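# Move two mugs from dishwasher into narrow cabinet

## Task

Remove both ceramic mugs from the dishwasher and set each one standing, upright or upside down, inside the narrow base cabinet. A mug that drops more than a few centimetres or is struck hard can break, and that counts as failure. Before finishing, every kitchen door, drawer or rack that is open must be fully closed, and the dishwasher door must be latched shut. The dishwasher's lower rack must never slam in or out, and the robot must not tip over or be left leaning; either one is a failure.

## Robot and tools

Robot: TidyBot++, a four-caster mobile base (0.54 m long, 0.50 m wide, 0.38 m tall) carrying one seven-joint arm with a two-finger gripper. The shoulder sits 0.12 m ahead of the base centre, 0.68 m up. Link lengths: upper arm 0.42 m, forearm 0.31 m, wrist to hand point 0.31 m. The arm begins folded, hand pointing down, poking up to 0.08 m past the base front. Cameras: base_camera (pinhole, 644x364) and wrist_camera (fisheye, 644x476, looks along the hand).

Frames: base frame has its origin on the floor below the base centre, x ahead, y to the left, z upward, metres. The odometry frame equals the base frame as it was when the scene began; base_odometry reports x, y and heading (rad, left positive, -3.142 to 3.142) there, from wheel turns only, so slip shows as travel. base_tilt gives forward and right lean in degrees.

Tool move: one action plus optional cameras and blocking. Action keys:
- base: an object of relative offsets measured from where the base is when the command starts. translate_m (forward +, -2 to 2 m), strafe_m (left +, -2 to 2 m), rotate_rad (counter-clockwise from above +, -6.3 to 6.3 rad). Translate and strafe together form one straight-line move.
- joints: absolute angles keyed by name. joint_1_rad (unbounded; turns whole arm about vertical, positive is clockwise from above, the opposite sense to base heading), joint_2_rad shoulder -2.249 to 2.249 (0 is upper arm vertical, positive leans forward), joint_3_rad unbounded, joint_4_rad elbow -2.579 to 2.579 (negative bends forward when joint_3 is 3.14), joint_5_rad unbounded, joint_6_rad wrist -2.099 to 2.099, joint_7_rad unbounded (hand roll; at 1.57 with hand down, fingers open sideways left/right), gripper_pos 0 (open, about 85 mm gap) to 1 (closed). Unbounded joints go the short way, so send steps below half a turn.
- target: one flat list of seven numbers, an absolute hand pose in the base frame: x, y, z in metres then quaternion qw, qx, qy, qz. The hand point lies midway between the finger pads; its z axis runs out along the fingers, fingers close along its y axis. With target, joints may contain only gripper_pos.
- speeds: caps for this action only: translate_m and strafe_m 0.05 to 0.5 m/s (give one of them for a combined move), rotate_rad 0.1 to 1.57 rad/s.
cameras: list of base_camera, wrist_camera or all; omitted means all, [] means none. blocking: true/omitted waits until motion rests; false returns in about half a second while motion continues. An unknown key invalidates the call; an out-of-range value is refused.

Tool wait: seconds 0 to 10, optional cameras; returns state and images, ending early once moves settle. wait(0) shows an unfinished move under "earlier move". Tool stop: brakes all running motions, optional cameras. Tool zoom_image: camera name and region [x0, y0, x1, y1] in pixels of that camera's latest image, at most 504x504. Tool finished_scene: scene, the current scene's integer number (1 to 2); irreversible, and the goal must hold after the robot stops acting.

Result lines: joint_positions, hand_pose, hand_target (where the hand would be if joints reached their targets), base_odometry, base_tilt, motor_effort (percent of max per motor, peak in brackets), base_status / joint_status / hand_status (done, moving, off_target, stopped, not_followed, contact_stop, time_out, torque_fault, limit_stop_at_motor_heat), on_its_own, move (overall result), pictures (camera order of images). Warnings: "joint command not followed"/"pose unreachable" mean a safety check withheld the arm targets; "ARM HIT" means the arm struck itself or the base; MOTOR HOT and OVER-TEMPERATURE FAULT signal overheating. An unrequested stop, a refusal or a torque fault cancels the remaining calls in that reply.

Practical points: a target can curve, overshoot, or swing the elbow; poses low and close in front of the base tend to fail or hit the base. After done, correct by adding (wanted minus read) position to the last target. To hold still while carrying, resend hand_target, not hand_pose. Loads make the arm sag. Joints can stop a little short from friction; correct with last command plus error. Closed fingertips reach about 20 mm past the hand point; gripper_pos 1 squeezes hard, off_target there means something is held. The arm ignores obstacles and keeps pushing when blocked; a blocked base pushes until about 14 s and may still report done. Avoid catching the arm on anything above about 0.6 m while driving, sideways swings with the arm extended, or reaching far from the folded pose over nearby furniture: these can tip the robot. Lower mugs gently onto surfaces, never release them in motion, ease the rack slowly, and do not shove doors hard. Torque faults freeze the arm for 10 s. The world keeps running between calls, and something may occasionally nudge a loose object.

Each tool is called after "Request:" in YAML: its name, and indented under it one key for each argument.

## Session

Request:
move:

Scene clock: 0.00 s.
base_odometry: x=+0.000 y=+0.000 heading=+0.000
base_tilt: forward=+0.2 right=-0.2
base_status: not commanded
joint_positions: joint_1_rad=-0.043 joint_2_rad=-0.366 joint_3_rad=+3.187 joint_4_rad=-2.556 joint_5_rad=-0.013 joint_6_rad=-0.890 joint_7_rad=+1.561 gripper_pos=+0.000
joint_status: not commanded
motor_effort: joint_1_rad=+0 joint_2_rad=+1 joint_3_rad=+1 joint_4_rad=+15 joint_5_rad=-1 joint_6_rad=+1 joint_7_rad=+0
hand_pose: x=+0.2440 y=+0.0061 z=+0.5817 quat_wxyz=(-0.013, +0.999, -0.009, +0.030) (m; base frame)
hand_target: x=+0.2441 y=+0.0061 z=+0.5818 quat_wxyz=(-0.013, +0.999, -0.009, +0.030) (m; base frame)
hand_status: not commanded
pictures: base_camera, wrist_camera

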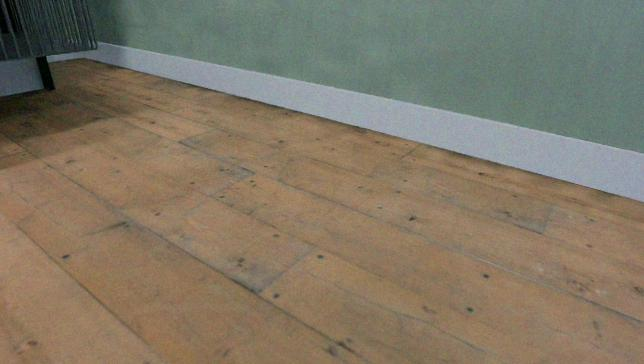

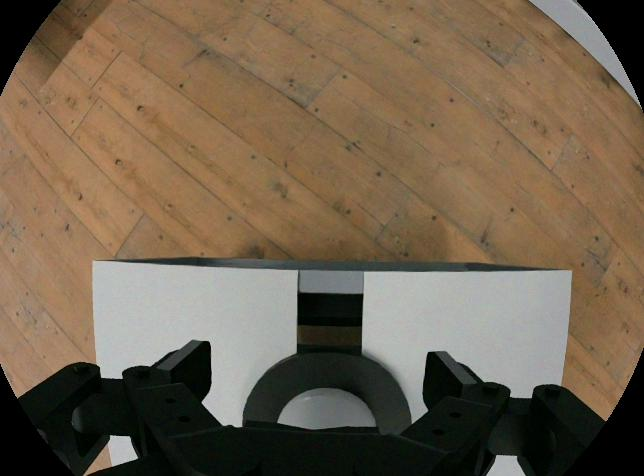

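Request:
move:
  base: {"rotate_rad": 1.0}
  cameras: ["base_camera"]

Request:
move:
  base: {"rotate_rad": 1.0}
  cameras: ["base_camera"]

Request:
move:
  base: {"rotate_rad": 1.0}
  cameras: ["base_camera"]

Request:
move:
  base: {"rotate_rad": 1.0}
  cameras: ["base_camera"]

Request:
move:
  base: {"rotate_rad": 1.0}
  cameras: ["base_camera"]

Scene clock: 3.67 s.
move: done
base_odometry: x=+0.000 y=+0.000 heading=+1.000
base_tilt: forward=+0.2 right=-0.2
base_status: done
joint_positions: joint_1_rad=-0.043 joint_2_rad=-0.366 joint_3_rad=+3.187 joint_4_rad=-2.556 joint_5_rad=-0.013 joint_6_rad=-0.890 joint_7_rad=+1.561 gripper_pos=+0.000
joint_status: not commanded
motor_effort: joint_1_rad=-1(1) joint_2_rad=+1(1) joint_3_rad=+0(1) joint_4_rad=+14(15) joint_5_rad=-1(1) joint_6_rad=+1(1) joint_7_rad=+0(1)
hand_pose: x=+0.2440 y=+0.0061 z=+0.5817 quat_wxyz=(-0.013, +0.999, -0.009, +0.030) (m; base frame)
hand_target: x=+0.2441 y=+0.0061 z=+0.5818 quat_wxyz=(-0.013, +0.999, -0.009, +0.030) (m; base frame)
hand_status: not commanded
pictures: base_camera

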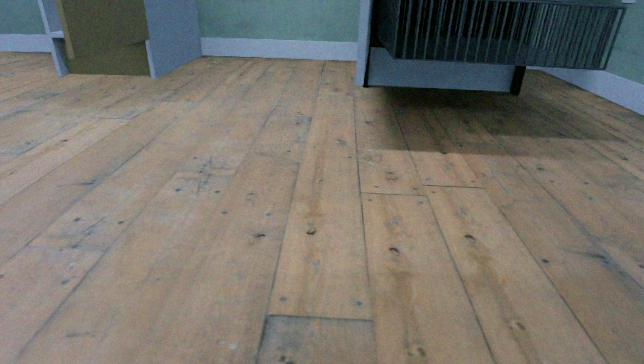

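Scene clock: 5.57 s.
move: done
base_odometry: x=+0.000 y=+0.000 heading=+2.000
base_tilt: forward=+0.2 right=-0.2
base_status: done
joint_positions: joint_1_rad=-0.043 joint_2_rad=-0.366 joint_3_rad=+3.187 joint_4_rad=-2.556 joint_5_rad=-0.013 joint_6_rad=-0.890 joint_7_rad=+1.561 gripper_pos=+0.000
joint_status: not commanded
motor_effort: joint_1_rad=+0(1) joint_2_rad=+1(1) joint_3_rad=+0(1) joint_4_rad=+15(15) joint_5_rad=-1(1) joint_6_rad=+1(1) joint_7_rad=-1(1)
hand_pose: x=+0.2440 y=+0.0061 z=+0.5817 quat_wxyz=(-0.013, +0.999, -0.009, +0.030) (m; base frame)
hand_target: x=+0.2441 y=+0.0061 z=+0.5818 quat_wxyz=(-0.013, +0.999, -0.009, +0.030) (m; base frame)
hand_status: not commanded
pictures: base_camera

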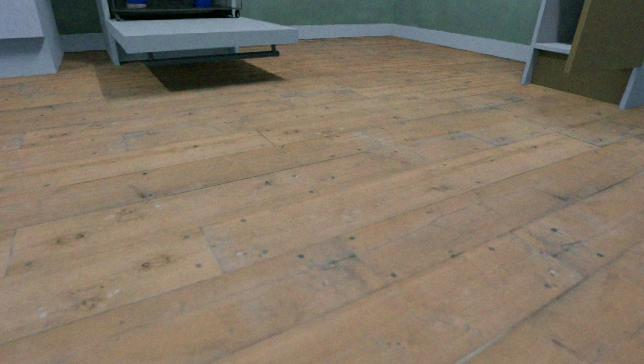

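Scene clock: 7.47 s.
move: done
base_odometry: x=+0.000 y=+0.000 heading=+2.999
base_tilt: forward=+0.2 right=-0.2
base_status: done
joint_positions: joint_1_rad=-0.043 joint_2_rad=-0.366 joint_3_rad=+3.187 joint_4_rad=-2.556 joint_5_rad=-0.013 joint_6_rad=-0.890 joint_7_rad=+1.561 gripper_pos=+0.000
joint_status: not commanded
motor_effort: joint_1_rad=+0(1) joint_2_rad=+1(1) joint_3_rad=+0(1) joint_4_rad=+14(15) joint_5_rad=-1(1) joint_6_rad=+1(1) joint_7_rad=+0(1)
hand_pose: x=+0.2440 y=+0.0061 z=+0.5817 quat_wxyz=(-0.013, +0.999, -0.009, +0.030) (m; base frame)
hand_target: x=+0.2441 y=+0.0061 z=+0.5818 quat_wxyz=(-0.013, +0.999, -0.009, +0.030) (m; base frame)
hand_status: not commanded
pictures: base_camera

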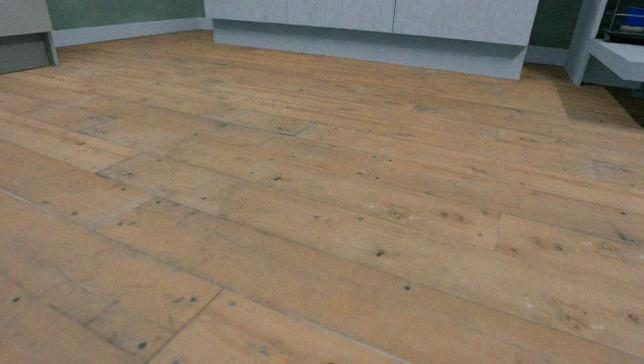

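Scene clock: 9.37 s.
move: done
base_odometry: x=+0.000 y=+0.000 heading=-2.284
base_tilt: forward=+0.2 right=-0.2
base_status: done
joint_positions: joint_1_rad=-0.043 joint_2_rad=-0.366 joint_3_rad=+3.187 joint_4_rad=-2.556 joint_5_rad=-0.013 joint_6_rad=-0.890 joint_7_rad=+1.561 gripper_pos=+0.000
joint_status: not commanded
motor_effort: joint_1_rad=+0(1) joint_2_rad=+1(1) joint_3_rad=+0(1) joint_4_rad=+14(15) joint_5_rad=-1(1) joint_6_rad=+1(1) joint_7_rad=+0(1)
hand_pose: x=+0.2440 y=+0.0061 z=+0.5817 quat_wxyz=(-0.013, +0.999, -0.009, +0.030) (m; base frame)
hand_target: x=+0.2441 y=+0.0061 z=+0.5818 quat_wxyz=(-0.013, +0.999, -0.009, +0.030) (m; base frame)
hand_status: not commanded
pictures: base_camera

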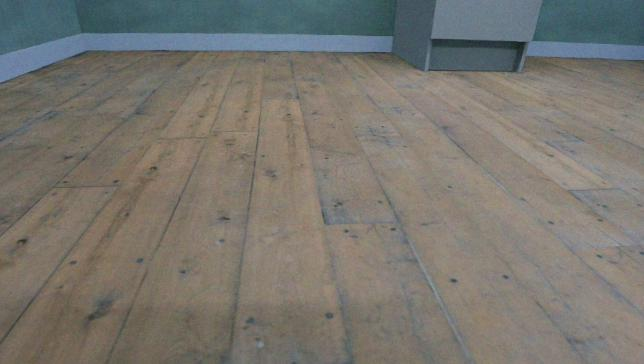

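Scene clock: 11.27 s.
move: done
base_odometry: x=+0.000 y=+0.000 heading=-1.284
base_tilt: forward=+0.2 right=-0.2
base_status: done
joint_positions: joint_1_rad=-0.043 joint_2_rad=-0.366 joint_3_rad=+3.187 joint_4_rad=-2.556 joint_5_rad=-0.013 joint_6_rad=-0.890 joint_7_rad=+1.561 gripper_pos=+0.000
joint_status: not commanded
motor_effort: joint_1_rad=+0(1) joint_2_rad=+1(1) joint_3_rad=+0(1) joint_4_rad=+14(15) joint_5_rad=-1(1) joint_6_rad=+1(1) joint_7_rad=+0(1)
hand_pose: x=+0.2440 y=+0.0061 z=+0.5817 quat_wxyz=(-0.013, +0.999, -0.009, +0.030) (m; base frame)
hand_target: x=+0.2441 y=+0.0061 z=+0.5818 quat_wxyz=(-0.013, +0.999, -0.009, +0.030) (m; base frame)
hand_status: not commanded
pictures: base_camera

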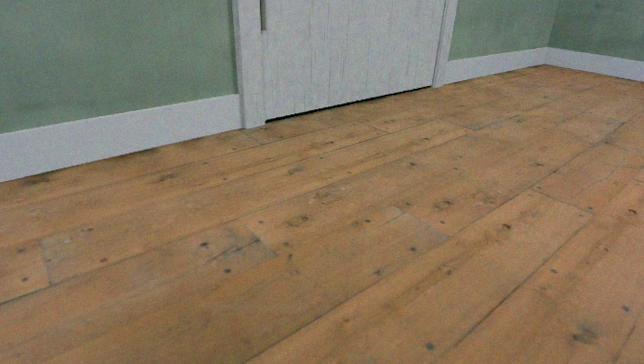

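Request:
move:
  joints: {"joint_1_rad":0,"joint_2_rad":-0.3,"joint_3_rad":3.14,"joint_4_rad":-1.4,"joint_5_rad":0,"joint_6_rad":-0.8,"joint_7_rad":1.57}
  base: {"rotate_rad": 2.3}

Request:
move:
  base: {"rotate_rad": 1.0}

Request:
move:
  base: {"rotate_rad": 1.0}

Scene clock: 16.17 s.
move: done
base_odometry: x=+0.000 y=+0.000 heading=+1.016
base_tilt: forward=+0.2 right=-0.2
base_status: done
joint_positions: joint_1_rad=-0.025 joint_2_rad=-0.318 joint_3_rad=+3.157 joint_4_rad=-1.416 joint_5_rad=-0.013 joint_6_rad=-0.833 joint_7_rad=+1.561 gripper_pos=+0.000
joint_status: all done
motor_effort: joint_1_rad=+0(2) joint_2_rad=-7(10) joint_3_rad=+0(2) joint_4_rad=+21(22) joint_5_rad=-1(2) joint_6_rad=+8(9) joint_7_rad=+0(1)
hand_pose: x=+0.5587 y=+0.0068 z=+1.1150 quat_wxyz=(-0.014, +0.822, -0.002, +0.569) (m; base frame)
hand_target: x=+0.5694 y=+0.0022 z=+1.1257 quat_wxyz=(+0.000, +0.813, +0.000, +0.582) (m; base frame)
hand_status: not commanded
pictures: base_camera, wrist_camera

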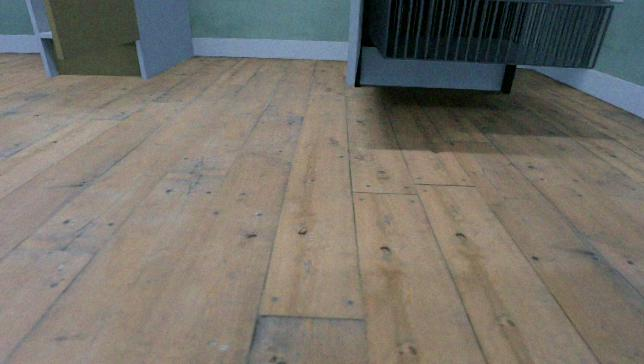

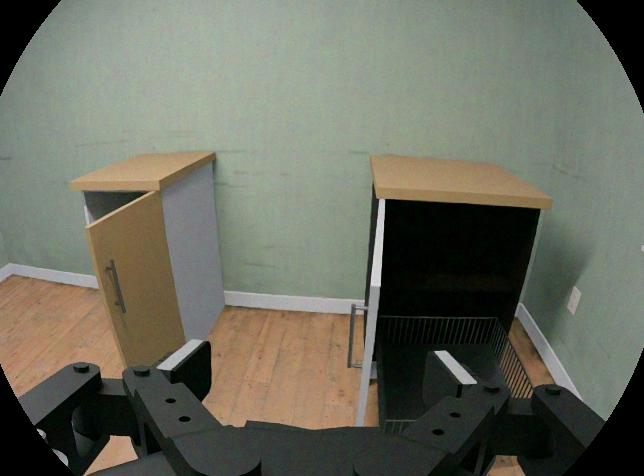

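Scene clock: 18.07 s.
move: done
base_odometry: x=+0.000 y=+0.000 heading=+2.016
base_tilt: forward=+0.2 right=-0.2
base_status: done
joint_positions: joint_1_rad=-0.020 joint_2_rad=-0.315 joint_3_rad=+3.150 joint_4_rad=-1.416 joint_5_rad=-0.013 joint_6_rad=-0.832 joint_7_rad=+1.561 gripper_pos=+0.000
joint_status: not commanded
motor_effort: joint_1_rad=+0(1) joint_2_rad=-7(9) joint_3_rad=+0(2) joint_4_rad=+21(21) joint_5_rad=-1(1) joint_6_rad=+8(9) joint_7_rad=-1(1)
hand_pose: x=+0.5602 y=+0.0082 z=+1.1139 quat_wxyz=(-0.014, +0.823, -0.001, +0.568) (m; base frame)
hand_target: x=+0.5694 y=+0.0022 z=+1.1257 quat_wxyz=(+0.000, +0.813, +0.000, +0.582) (m; base frame)
hand_status: not commanded
pictures: base_camera, wrist_camera

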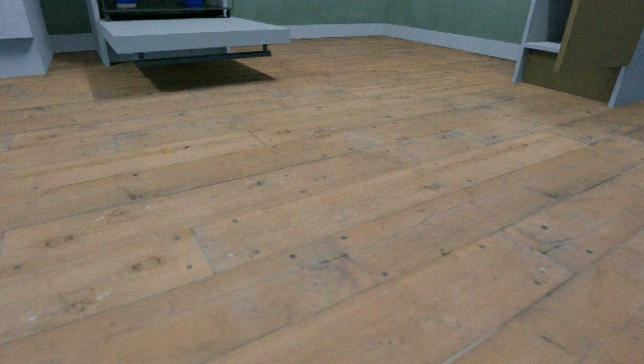

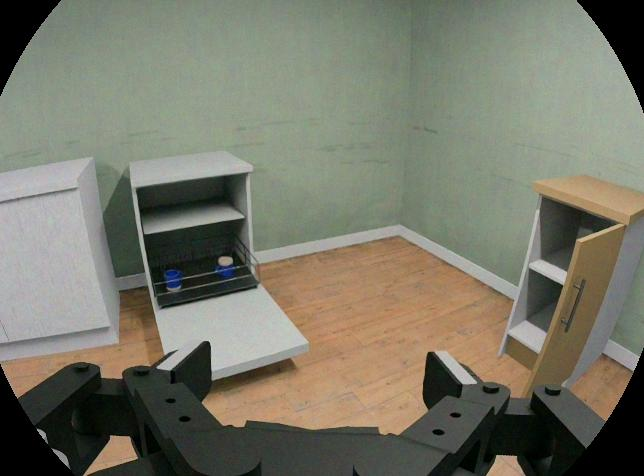

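Scene clock: 19.97 s.
move: done
base_odometry: x=+0.000 y=+0.000 heading=+3.016
base_tilt: forward=+0.2 right=-0.2
base_status: done
joint_positions: joint_1_rad=-0.018 joint_2_rad=-0.314 joint_3_rad=+3.147 joint_4_rad=-1.416 joint_5_rad=-0.013 joint_6_rad=-0.832 joint_7_rad=+1.561 gripper_pos=+0.000
joint_status: not commanded
motor_effort: joint_1_rad=+0(2) joint_2_rad=-7(9) joint_3_rad=+0(2) joint_4_rad=+20(21) joint_5_rad=-1(1) joint_6_rad=+9(9) joint_7_rad=+0(1)
hand_pose: x=+0.5605 y=+0.0091 z=+1.1136 quat_wxyz=(-0.013, +0.823, +0.000, +0.568) (m; base frame)
hand_target: x=+0.5694 y=+0.0022 z=+1.1257 quat_wxyz=(+0.000, +0.813, +0.000, +0.582) (m; base frame)
hand_status: not commanded
pictures: base_camera, wrist_camera

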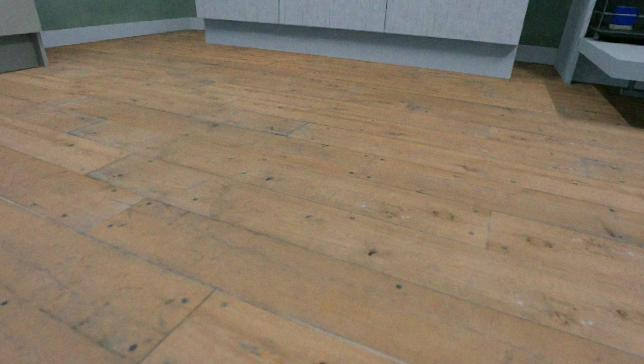

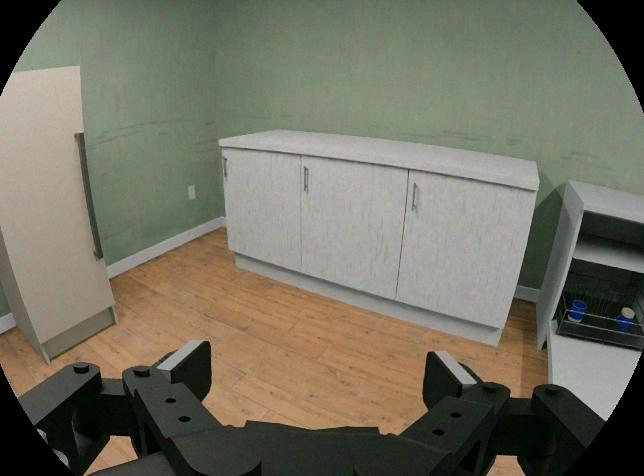

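Request:
zoom_image:
  camera: "wrist_camera"
  region: [200, 110, 560, 370]

Request:
zoom_image:
  camera: "wrist_camera"
  region: [0, 50, 240, 370]

Request:
move:
  base: {"rotate_rad": -0.7}

Request:
zoom_image:
  camera: "wrist_camera"
  region: [200, 130, 500, 350]

Request:
move:
  base: {"rotate_rad": -1.0}

Request:
zoom_image:
  camera: "wrist_camera"
  region: [200, 130, 500, 350]

Request:
move:
  base: {"rotate_rad": -0.5}

Request:
zoom_image:
  camera: "wrist_camera"
  region: [140, 130, 540, 430]

Request:
move:
  base: {"rotate_rad": -1.4}

Request:
move:
  base: {"rotate_rad": -1.4}

Scaled by 1.400.

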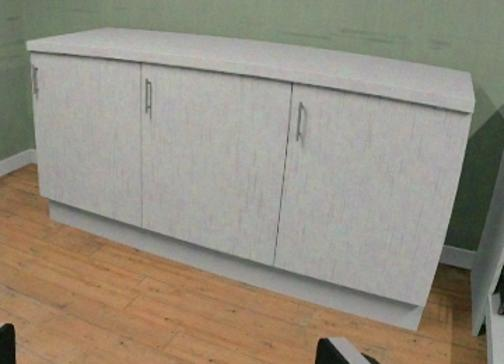

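Scaled by 1.575.

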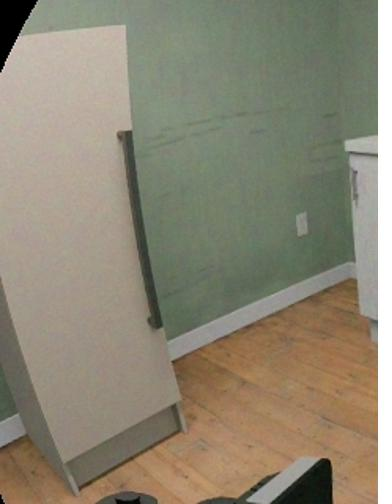

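Scene clock: 24.57 s.
move: done
base_odometry: x=+0.000 y=+0.000 heading=+2.316
base_tilt: forward=+0.2 right=-0.2
base_status: done
joint_positions: joint_1_rad=-0.016 joint_2_rad=-0.314 joint_3_rad=+3.147 joint_4_rad=-1.416 joint_5_rad=-0.013 joint_6_rad=-0.832 joint_7_rad=+1.561 gripper_pos=+0.000
joint_status: not commanded
motor_effort: joint_1_rad=+0(1) joint_2_rad=-7(8) joint_3_rad=+0(2) joint_4_rad=+20(21) joint_5_rad=-1(1) joint_6_rad=+8(9) joint_7_rad=+0(1)
hand_pose: x=+0.5606 y=+0.0083 z=+1.1136 quat_wxyz=(-0.013, +0.823, -0.001, +0.568) (m; base frame)
hand_target: x=+0.5694 y=+0.0022 z=+1.1257 quat_wxyz=(+0.000, +0.813, +0.000, +0.582) (m; base frame)
hand_status: not commanded
pictures: base_camera, wrist_camera

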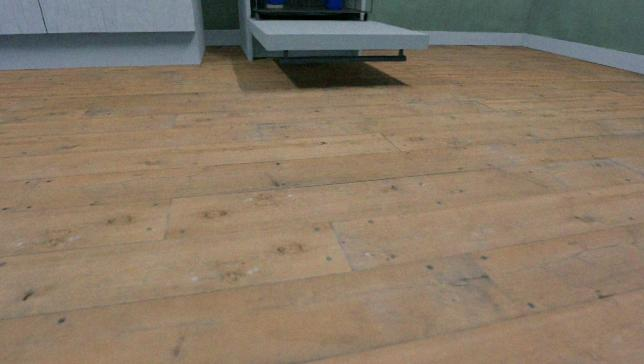

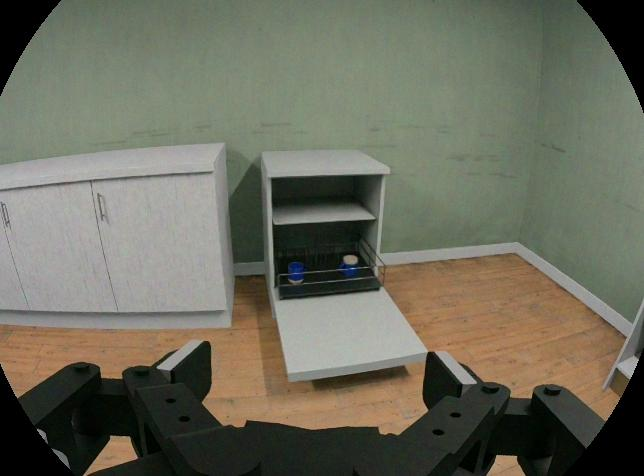

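Scaled by 1.680.

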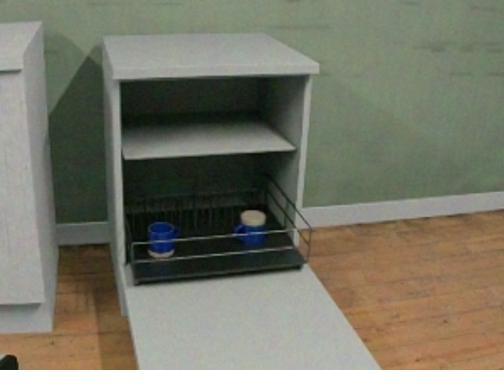

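Scene clock: 26.47 s.
move: done
base_odometry: x=+0.000 y=+0.000 heading=+1.316
base_tilt: forward=+0.3 right=-0.2
base_status: done
joint_positions: joint_1_rad=-0.014 joint_2_rad=-0.313 joint_3_rad=+3.147 joint_4_rad=-1.416 joint_5_rad=-0.013 joint_6_rad=-0.831 joint_7_rad=+1.561 gripper_pos=+0.000
joint_status: not commanded
motor_effort: joint_1_rad=+0(1) joint_2_rad=-7(9) joint_3_rad=+1(3) joint_4_rad=+21(22) joint_5_rad=-1(2) joint_6_rad=+9(9) joint_7_rad=+0(1)
hand_pose: x=+0.5608 y=+0.0075 z=+1.1135 quat_wxyz=(-0.012, +0.823, -0.002, +0.568) (m; base frame)
hand_target: x=+0.5694 y=+0.0022 z=+1.1257 quat_wxyz=(+0.000, +0.813, +0.000, +0.582) (m; base frame)
hand_status: not commanded
pictures: base_camera, wrist_camera

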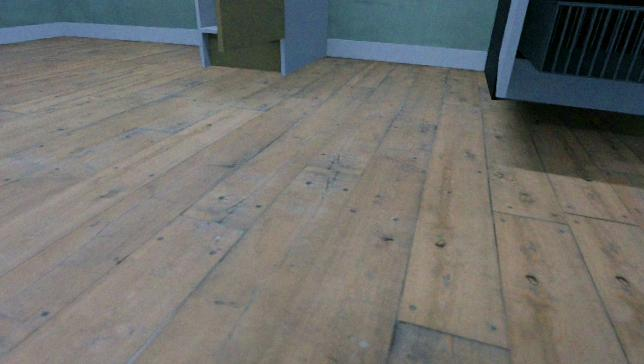

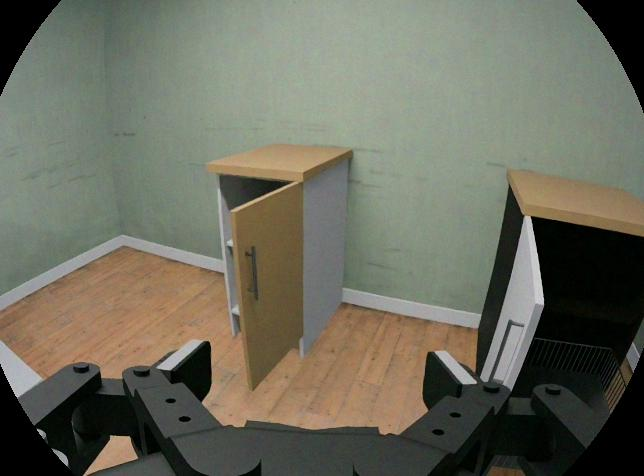

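Scaled by 1.680.

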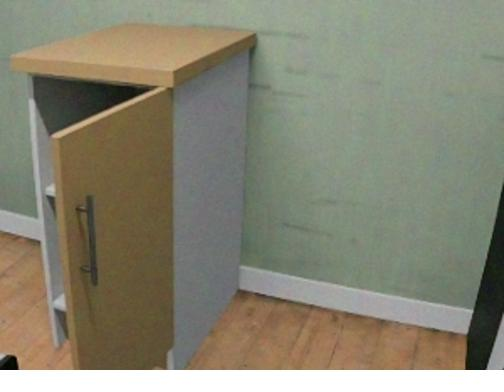

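Scene clock: 27.90 s.
move: done
base_odometry: x=+0.000 y=+0.000 heading=+0.816
base_tilt: forward=+0.2 right=-0.2
base_status: done
joint_positions: joint_1_rad=-0.012 joint_2_rad=-0.313 joint_3_rad=+3.146 joint_4_rad=-1.416 joint_5_rad=-0.013 joint_6_rad=-0.831 joint_7_rad=+1.561 gripper_pos=+0.000
joint_status: not commanded
motor_effort: joint_1_rad=+0(2) joint_2_rad=-7(8) joint_3_rad=+0(3) joint_4_rad=+21(22) joint_5_rad=-1(2) joint_6_rad=+8(9) joint_7_rad=+0(1)
hand_pose: x=+0.5608 y=+0.0069 z=+1.1135 quat_wxyz=(-0.012, +0.823, -0.002, +0.568) (m; base frame)
hand_target: x=+0.5694 y=+0.0022 z=+1.1257 quat_wxyz=(+0.000, +0.813, +0.000, +0.582) (m; base frame)
hand_status: not commanded
pictures: base_camera, wrist_camera

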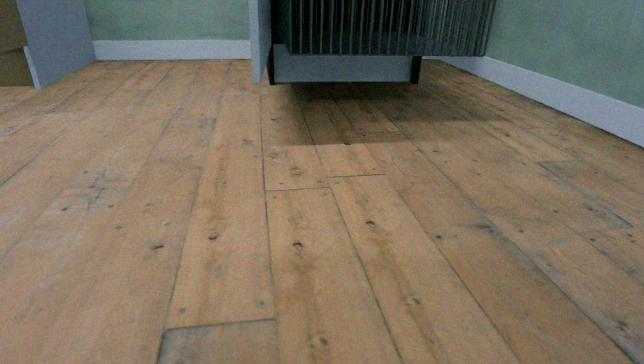

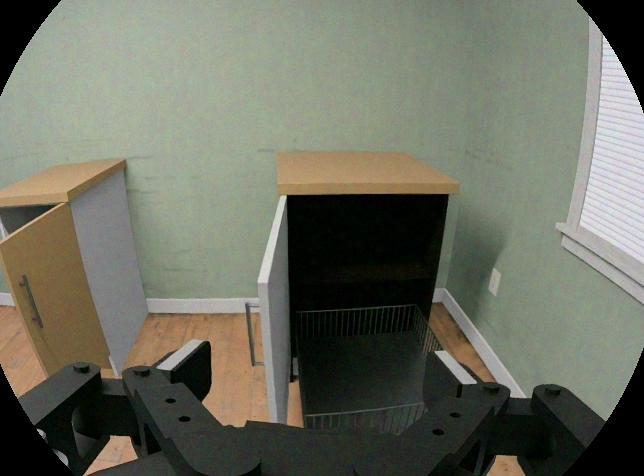

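Scaled by 1.260.

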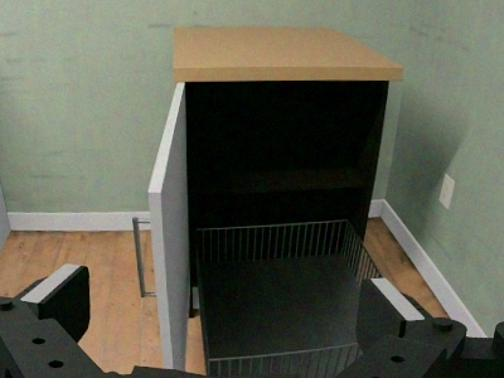

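Scene clock: 30.07 s.
move: done
base_odometry: x=+0.000 y=+0.000 heading=-0.584
base_tilt: forward=+0.2 right=-0.2
base_status: done
joint_positions: joint_1_rad=-0.011 joint_2_rad=-0.311 joint_3_rad=+3.146 joint_4_rad=-1.416 joint_5_rad=-0.013 joint_6_rad=-0.831 joint_7_rad=+1.561 gripper_pos=+0.000
joint_status: not commanded
motor_effort: joint_1_rad=+0(2) joint_2_rad=-7(9) joint_3_rad=+1(3) joint_4_rad=+21(22) joint_5_rad=-1(2) joint_6_rad=+8(9) joint_7_rad=+0(1)
hand_pose: x=+0.5619 y=+0.0068 z=+1.1125 quat_wxyz=(-0.012, +0.824, -0.003, +0.567) (m; base frame)
hand_target: x=+0.5694 y=+0.0022 z=+1.1257 quat_wxyz=(+0.000, +0.813, +0.000, +0.582) (m; base frame)
hand_status: not commanded
pictures: base_camera, wrist_camera

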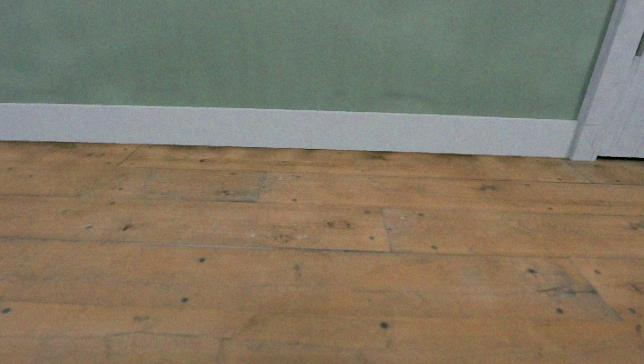

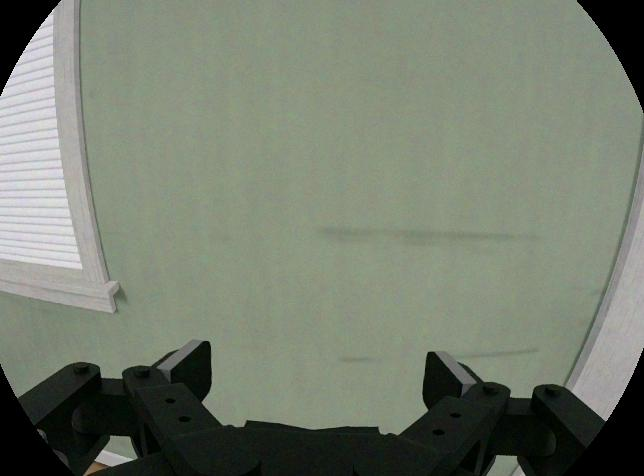

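Scene clock: 32.23 s.
move: done
base_odometry: x=+0.000 y=+0.000 heading=-1.984
base_tilt: forward=+0.3 right=-0.2
base_status: done
joint_positions: joint_1_rad=-0.011 joint_2_rad=-0.310 joint_3_rad=+3.146 joint_4_rad=-1.416 joint_5_rad=-0.013 joint_6_rad=-0.831 joint_7_rad=+1.561 gripper_pos=+0.000
joint_status: not commanded
motor_effort: joint_1_rad=+0(1) joint_2_rad=-7(10) joint_3_rad=+0(3) joint_4_rad=+21(21) joint_5_rad=-1(2) joint_6_rad=+8(9) joint_7_rad=+0(1)
hand_pose: x=+0.5624 y=+0.0066 z=+1.1121 quat_wxyz=(-0.012, +0.824, -0.003, +0.567) (m; base frame)
hand_target: x=+0.5694 y=+0.0022 z=+1.1257 quat_wxyz=(+0.000, +0.813, +0.000, +0.582) (m; base frame)
hand_status: not commanded
pictures: base_camera, wrist_camera

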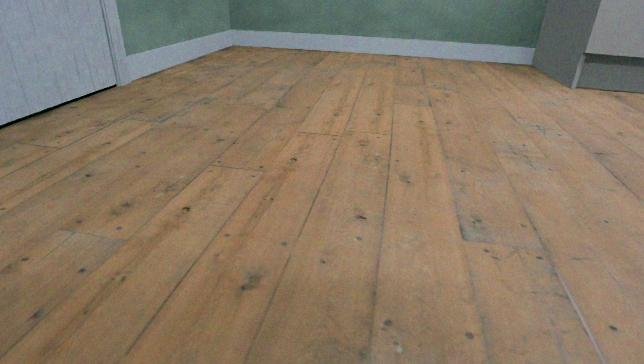

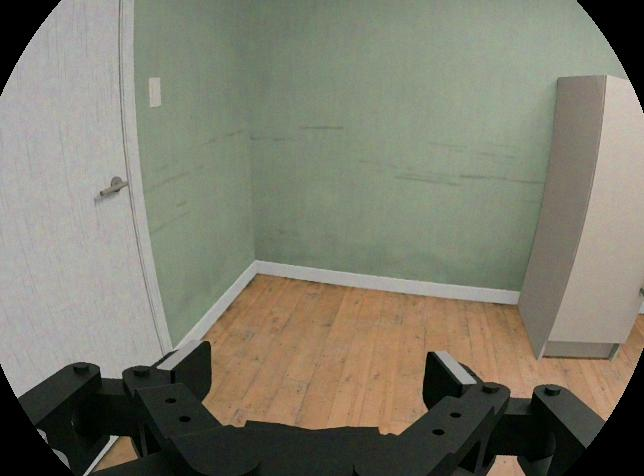

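Request:
move:
  base: {"rotate_rad": -1.91}

Request:
move:
  base: {"translate_m": 0.6}

Request:
zoom_image:
  camera: "wrist_camera"
  region: [180, 80, 500, 400]

Scene clock: 41.70 s.
move: done
base_odometry: x=+0.000 y=+0.000 heading=+2.390
base_tilt: forward=+0.2 right=-0.2
base_status: done
joint_positions: joint_1_rad=-0.011 joint_2_rad=-0.307 joint_3_rad=+3.146 joint_4_rad=-1.416 joint_5_rad=-0.013 joint_6_rad=-0.831 joint_7_rad=+1.561 gripper_pos=+0.000
joint_status: not commanded
motor_effort: joint_1_rad=+0(2) joint_2_rad=-8(10) joint_3_rad=+0(3) joint_4_rad=+21(22) joint_5_rad=-1(1) joint_6_rad=+8(9) joint_7_rad=+0(1)
hand_pose: x=+0.5634 y=+0.0068 z=+1.1111 quat_wxyz=(-0.012, +0.825, -0.003, +0.566) (m; base frame)
hand_target: x=+0.5694 y=+0.0022 z=+1.1257 quat_wxyz=(+0.000, +0.813, +0.000, +0.582) (m; base frame)
hand_status: not commanded
pictures: base_camera, wrist_camera

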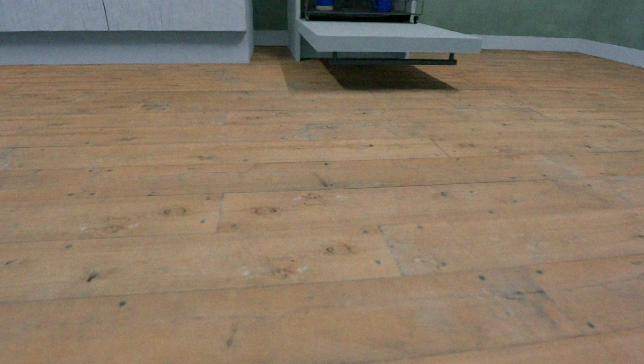

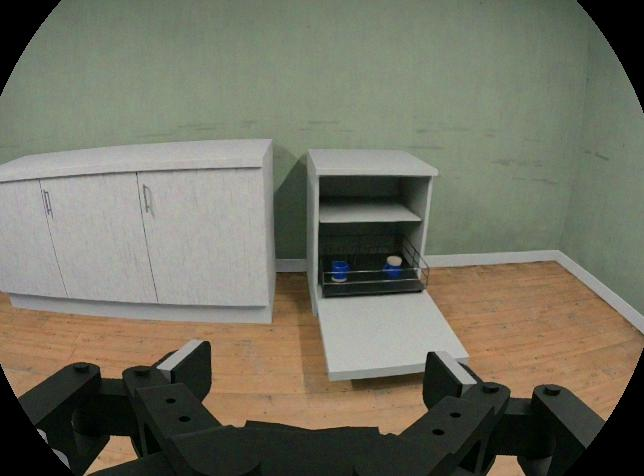

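Scene clock: 43.97 s.
move: done
base_odometry: x=-0.438 y=+0.410 heading=+2.390
base_tilt: forward=+0.3 right=-0.2
base_status: done
joint_positions: joint_1_rad=-0.011 joint_2_rad=-0.289 joint_3_rad=+3.146 joint_4_rad=-1.414 joint_5_rad=-0.013 joint_6_rad=-0.828 joint_7_rad=+1.561 gripper_pos=+0.000
joint_status: not commanded
motor_effort: joint_1_rad=+0(0) joint_2_rad=-8(13) joint_3_rad=+0(1) joint_4_rad=+21(22) joint_5_rad=-1(1) joint_6_rad=+8(9) joint_7_rad=-1(1)
hand_pose: x=+0.5715 y=+0.0069 z=+1.1046 quat_wxyz=(-0.011, +0.829, -0.003, +0.560) (m; base frame)
hand_target: x=+0.5694 y=+0.0022 z=+1.1257 quat_wxyz=(+0.000, +0.813, +0.000, +0.582) (m; base frame)
hand_status: not commanded
pictures: base_camera, wrist_camera

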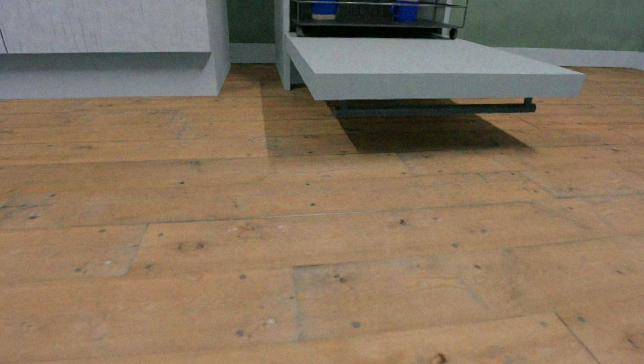

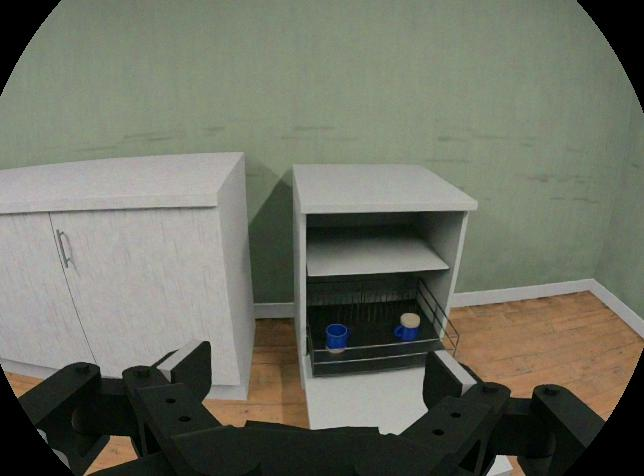

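Scaled by 1.575.

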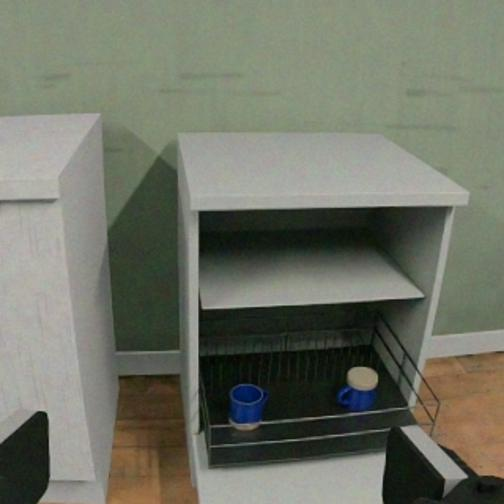

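Request:
move:
  base: {"rotate_rad": 0.1}
  cameras: []

Request:
move:
  base: {"strafe_m": -0.4, "translate_m": 0.2}
  joints: {"joint_6_rad":-1.2}

Request:
zoom_image:
  camera: "wrist_camera"
  region: [180, 80, 480, 380]

Scene clock: 54.87 s.
move: done
base_odometry: x=-0.438 y=+0.410 heading=+2.490
base_tilt: forward=+0.2 right=-0.2
base_status: done
joint_positions: joint_1_rad=-0.011 joint_2_rad=-0.289 joint_3_rad=+3.144 joint_4_rad=-1.414 joint_5_rad=-0.013 joint_6_rad=-0.828 joint_7_rad=+1.561 gripper_pos=+0.000
joint_status: not commanded
motor_effort: joint_1_rad=+0(1) joint_2_rad=-8(9) joint_3_rad=+0(2) joint_4_rad=+21(21) joint_5_rad=-1(1) joint_6_rad=+9(9) joint_7_rad=-1(1)
hand_pose: x=+0.5714 y=+0.0078 z=+1.1046 quat_wxyz=(-0.012, +0.829, -0.002, +0.560) (m; base frame)
hand_target: x=+0.5694 y=+0.0022 z=+1.1257 quat_wxyz=(+0.000, +0.813, +0.000, +0.582) (m; base frame)
hand_status: not commanded
pictures: none
No camera images: "cameras" was empty.

Scene clock: 57.13 s.
move: done
base_odometry: x=-0.355 y=+0.849 heading=+2.490
base_tilt: forward=+0.3 right=-0.2
base_status: done
joint_positions: joint_1_rad=-0.011 joint_2_rad=-0.289 joint_3_rad=+3.144 joint_4_rad=-1.408 joint_5_rad=-0.013 joint_6_rad=-1.175 joint_7_rad=+1.561 gripper_pos=+0.000
joint_status: all done
motor_effort: joint_1_rad=+0(1) joint_2_rad=-7(9) joint_3_rad=+0(2) joint_4_rad=+20(22) joint_5_rad=-1(2) joint_6_rad=+7(9) joint_7_rad=+0(1)
hand_pose: x=+0.5152 y=+0.0080 z=+1.0166 quat_wxyz=(-0.010, +0.911, -0.001, +0.411) (m; base frame)
hand_target: x=+0.5069 y=+0.0021 z=+1.0190 quat_wxyz=(+0.000, +0.913, +0.000, +0.408) (m; base frame)
hand_status: not commanded
pictures: base_camera, wrist_camera

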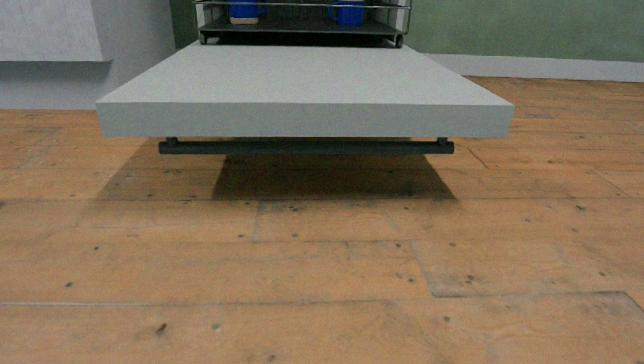

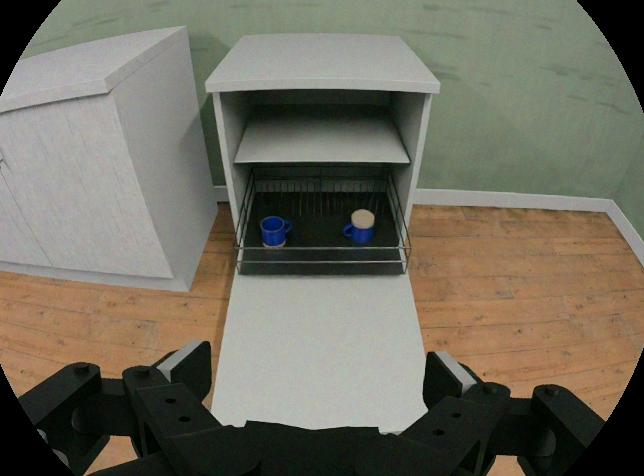

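Scaled by 1.680.

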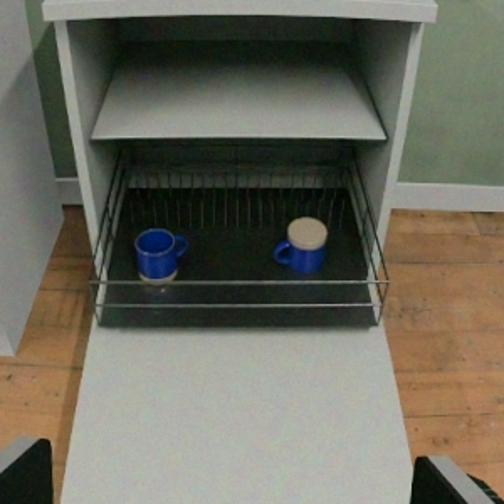

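Request:
move:
  base: {"translate_m": 0.35}
  speeds: {"translate_m": 0.2}
  joints: {"joint_6_rad":-1.5}

Request:
zoom_image:
  camera: "wrist_camera"
  region: [200, 80, 440, 280]

Request:
zoom_image:
  camera: "base_camera"
  region: [150, 0, 450, 120]

Scene clock: 72.10 s.
move: done
base_odometry: x=-0.633 y=+1.062 heading=+2.490
base_tilt: forward=+0.2 right=-0.2
base_status: done
joint_positions: joint_1_rad=-0.011 joint_2_rad=-0.290 joint_3_rad=+3.144 joint_4_rad=-1.406 joint_5_rad=-0.013 joint_6_rad=-1.471 joint_7_rad=+1.561 gripper_pos=+0.000
joint_status: all done
motor_effort: joint_1_rad=+0(1) joint_2_rad=-6(10) joint_3_rad=+0(1) joint_4_rad=+19(20) joint_5_rad=-1(1) joint_6_rad=+5(7) joint_7_rad=-1(1)
hand_pose: x=+0.4450 y=+0.0078 z=+0.9583 quat_wxyz=(-0.009, +0.962, +0.000, +0.273) (m; base frame)
hand_target: x=+0.4353 y=+0.0020 z=+0.9596 quat_wxyz=(+0.000, +0.964, +0.000, +0.268) (m; base frame)
hand_status: not commanded
pictures: base_camera, wrist_camera

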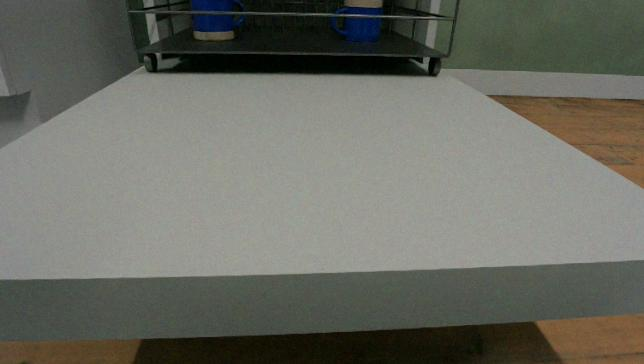

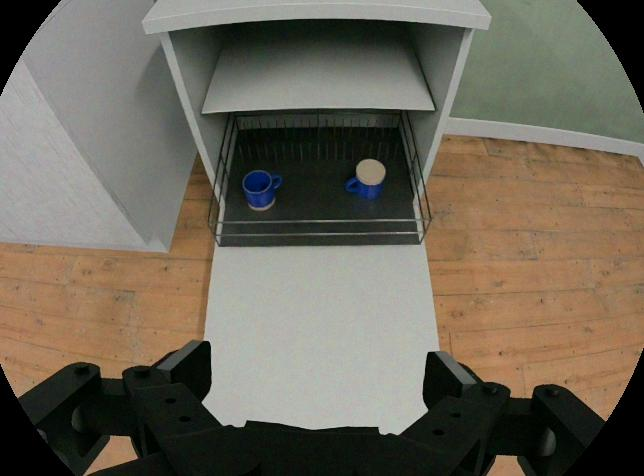

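Scaled by 2.100.

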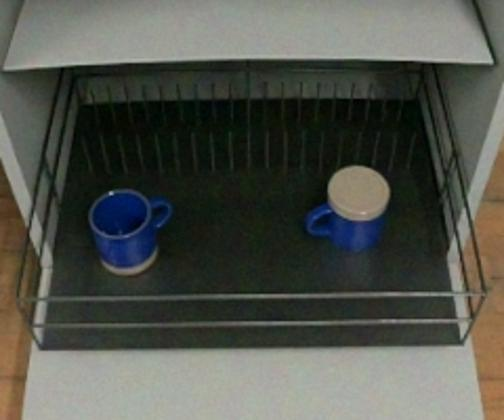

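Scaled by 1.680.

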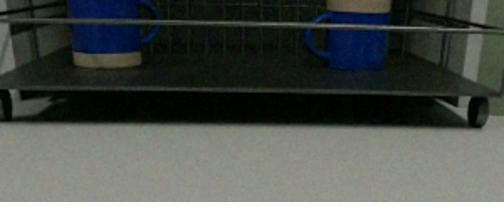

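Request:
move:
  base: {"translate_m": 0.07}
  speeds: {"translate_m": 0.1}
  joints: {"joint_1_rad":-0.01,"joint_2_rad":0.959,"joint_3_rad":3.14,"joint_4_rad":-1.05,"joint_5_rad":0,"joint_6_rad":-0.784,"joint_7_rad":0,"gripper_pos":0.2}

Scene clock: 87.10 s.
move: done
base_odometry: x=-0.689 y=+1.105 heading=+2.490
base_tilt: forward=+0.3 right=-0.2
base_status: done
joint_positions: joint_1_rad=-0.011 joint_2_rad=+0.968 joint_3_rad=+3.144 joint_4_rad=-1.069 joint_5_rad=-0.013 joint_6_rad=-0.820 joint_7_rad=+0.061 gripper_pos=+0.200
joint_status: all done
motor_effort: joint_1_rad=+0(1) joint_2_rad=-46(49) joint_3_rad=+0(1) joint_4_rad=+17(20) joint_5_rad=-1(2) joint_6_rad=+2(6) joint_7_rad=+0(1)
hand_pose: x=+0.8337 y=+0.0105 z=+0.4801 quat_wxyz=(-0.100, +0.722, -0.678, +0.100) (m; base frame)
hand_target: x=+0.8544 y=+0.0096 z=+0.4975 quat_wxyz=(-0.124, +0.700, -0.693, +0.122) (m; base frame)
hand_status: not commanded
pictures: base_camera, wrist_camera

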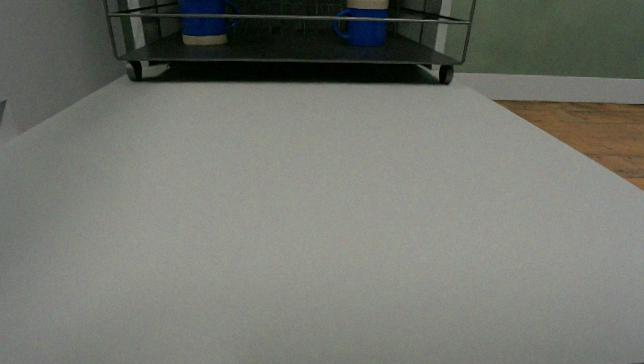

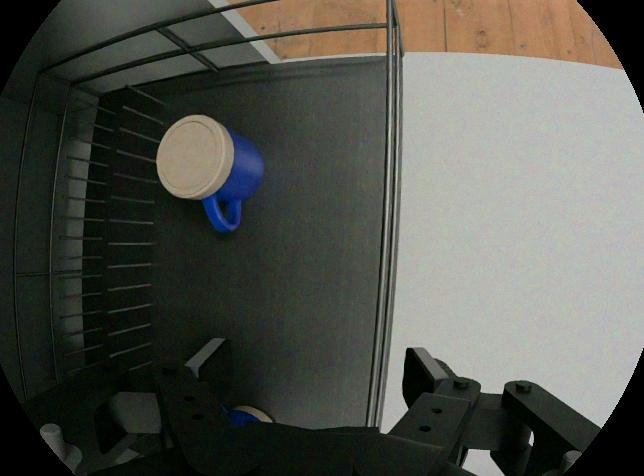

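Request:
move:
  joints: {"joint_2_rad":1.099,"joint_4_rad":-1.132,"joint_6_rad":-0.562}

Scene clock: 91.17 s.
move: done
base_odometry: x=-0.689 y=+1.104 heading=+2.490
base_tilt: forward=+0.3 right=-0.2
base_status: not commanded
joint_positions: joint_1_rad=-0.011 joint_2_rad=+1.124 joint_3_rad=+3.144 joint_4_rad=-1.124 joint_5_rad=-0.013 joint_6_rad=-0.597 joint_7_rad=+0.059 gripper_pos=+0.200
joint_status: all done
motor_effort: joint_1_rad=+0(1) joint_2_rad=-47(52) joint_3_rad=+0(1) joint_4_rad=+15(18) joint_5_rad=-1(1) joint_6_rad=+3(4) joint_7_rad=+0(1)
hand_pose: x=+0.8345 y=+0.0098 z=+0.3689 quat_wxyz=(-0.104, +0.720, -0.678, +0.105) (m; base frame)
hand_target: x=+0.8484 y=+0.0096 z=+0.3877 quat_wxyz=(-0.124, +0.700, -0.693, +0.121) (m; base frame)
hand_status: not commanded
pictures: base_camera, wrist_camera

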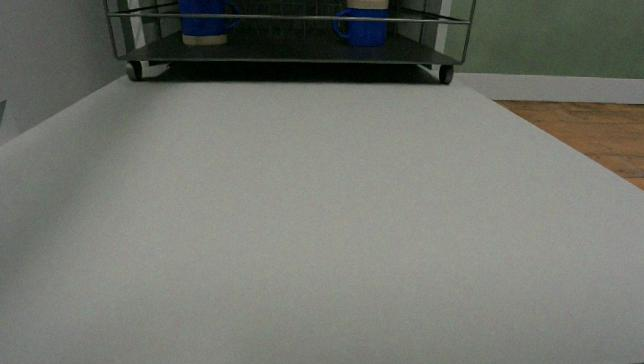

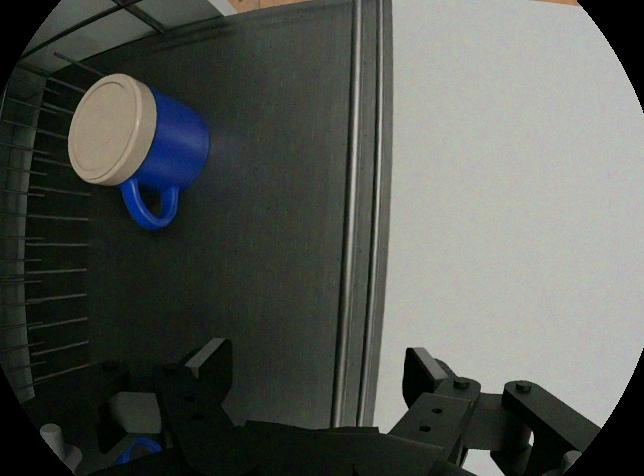

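Request:
move:
  joints: {"gripper_pos":0.5}
  cameras: ["wrist_camera"]

Request:
zoom_image:
  camera: "wrist_camera"
  region: [200, 276, 450, 476]

Scene clock: 93.53 s.
move: done
base_odometry: x=-0.689 y=+1.104 heading=+2.490
base_tilt: forward=+0.3 right=-0.2
base_status: not commanded
joint_positions: joint_1_rad=-0.011 joint_2_rad=+1.124 joint_3_rad=+3.144 joint_4_rad=-1.124 joint_5_rad=-0.013 joint_6_rad=-0.597 joint_7_rad=+0.059 gripper_pos=+0.500
joint_status: all done
motor_effort: joint_1_rad=+0(1) joint_2_rad=-46(47) joint_3_rad=-1(1) joint_4_rad=+15(16) joint_5_rad=+0(1) joint_6_rad=+2(3) joint_7_rad=+0(1)
hand_pose: x=+0.8346 y=+0.0098 z=+0.3689 quat_wxyz=(-0.104, +0.720, -0.678, +0.105) (m; base frame)
hand_target: x=+0.8484 y=+0.0096 z=+0.3877 quat_wxyz=(-0.124, +0.700, -0.693, +0.121) (m; base frame)
hand_status: not commanded
pictures: wrist_camera

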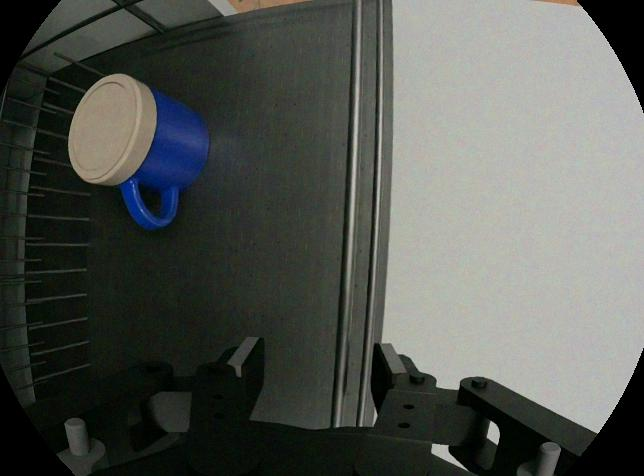

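Scaled by 2.016.

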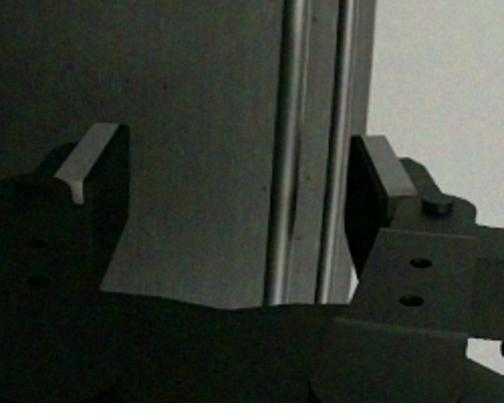

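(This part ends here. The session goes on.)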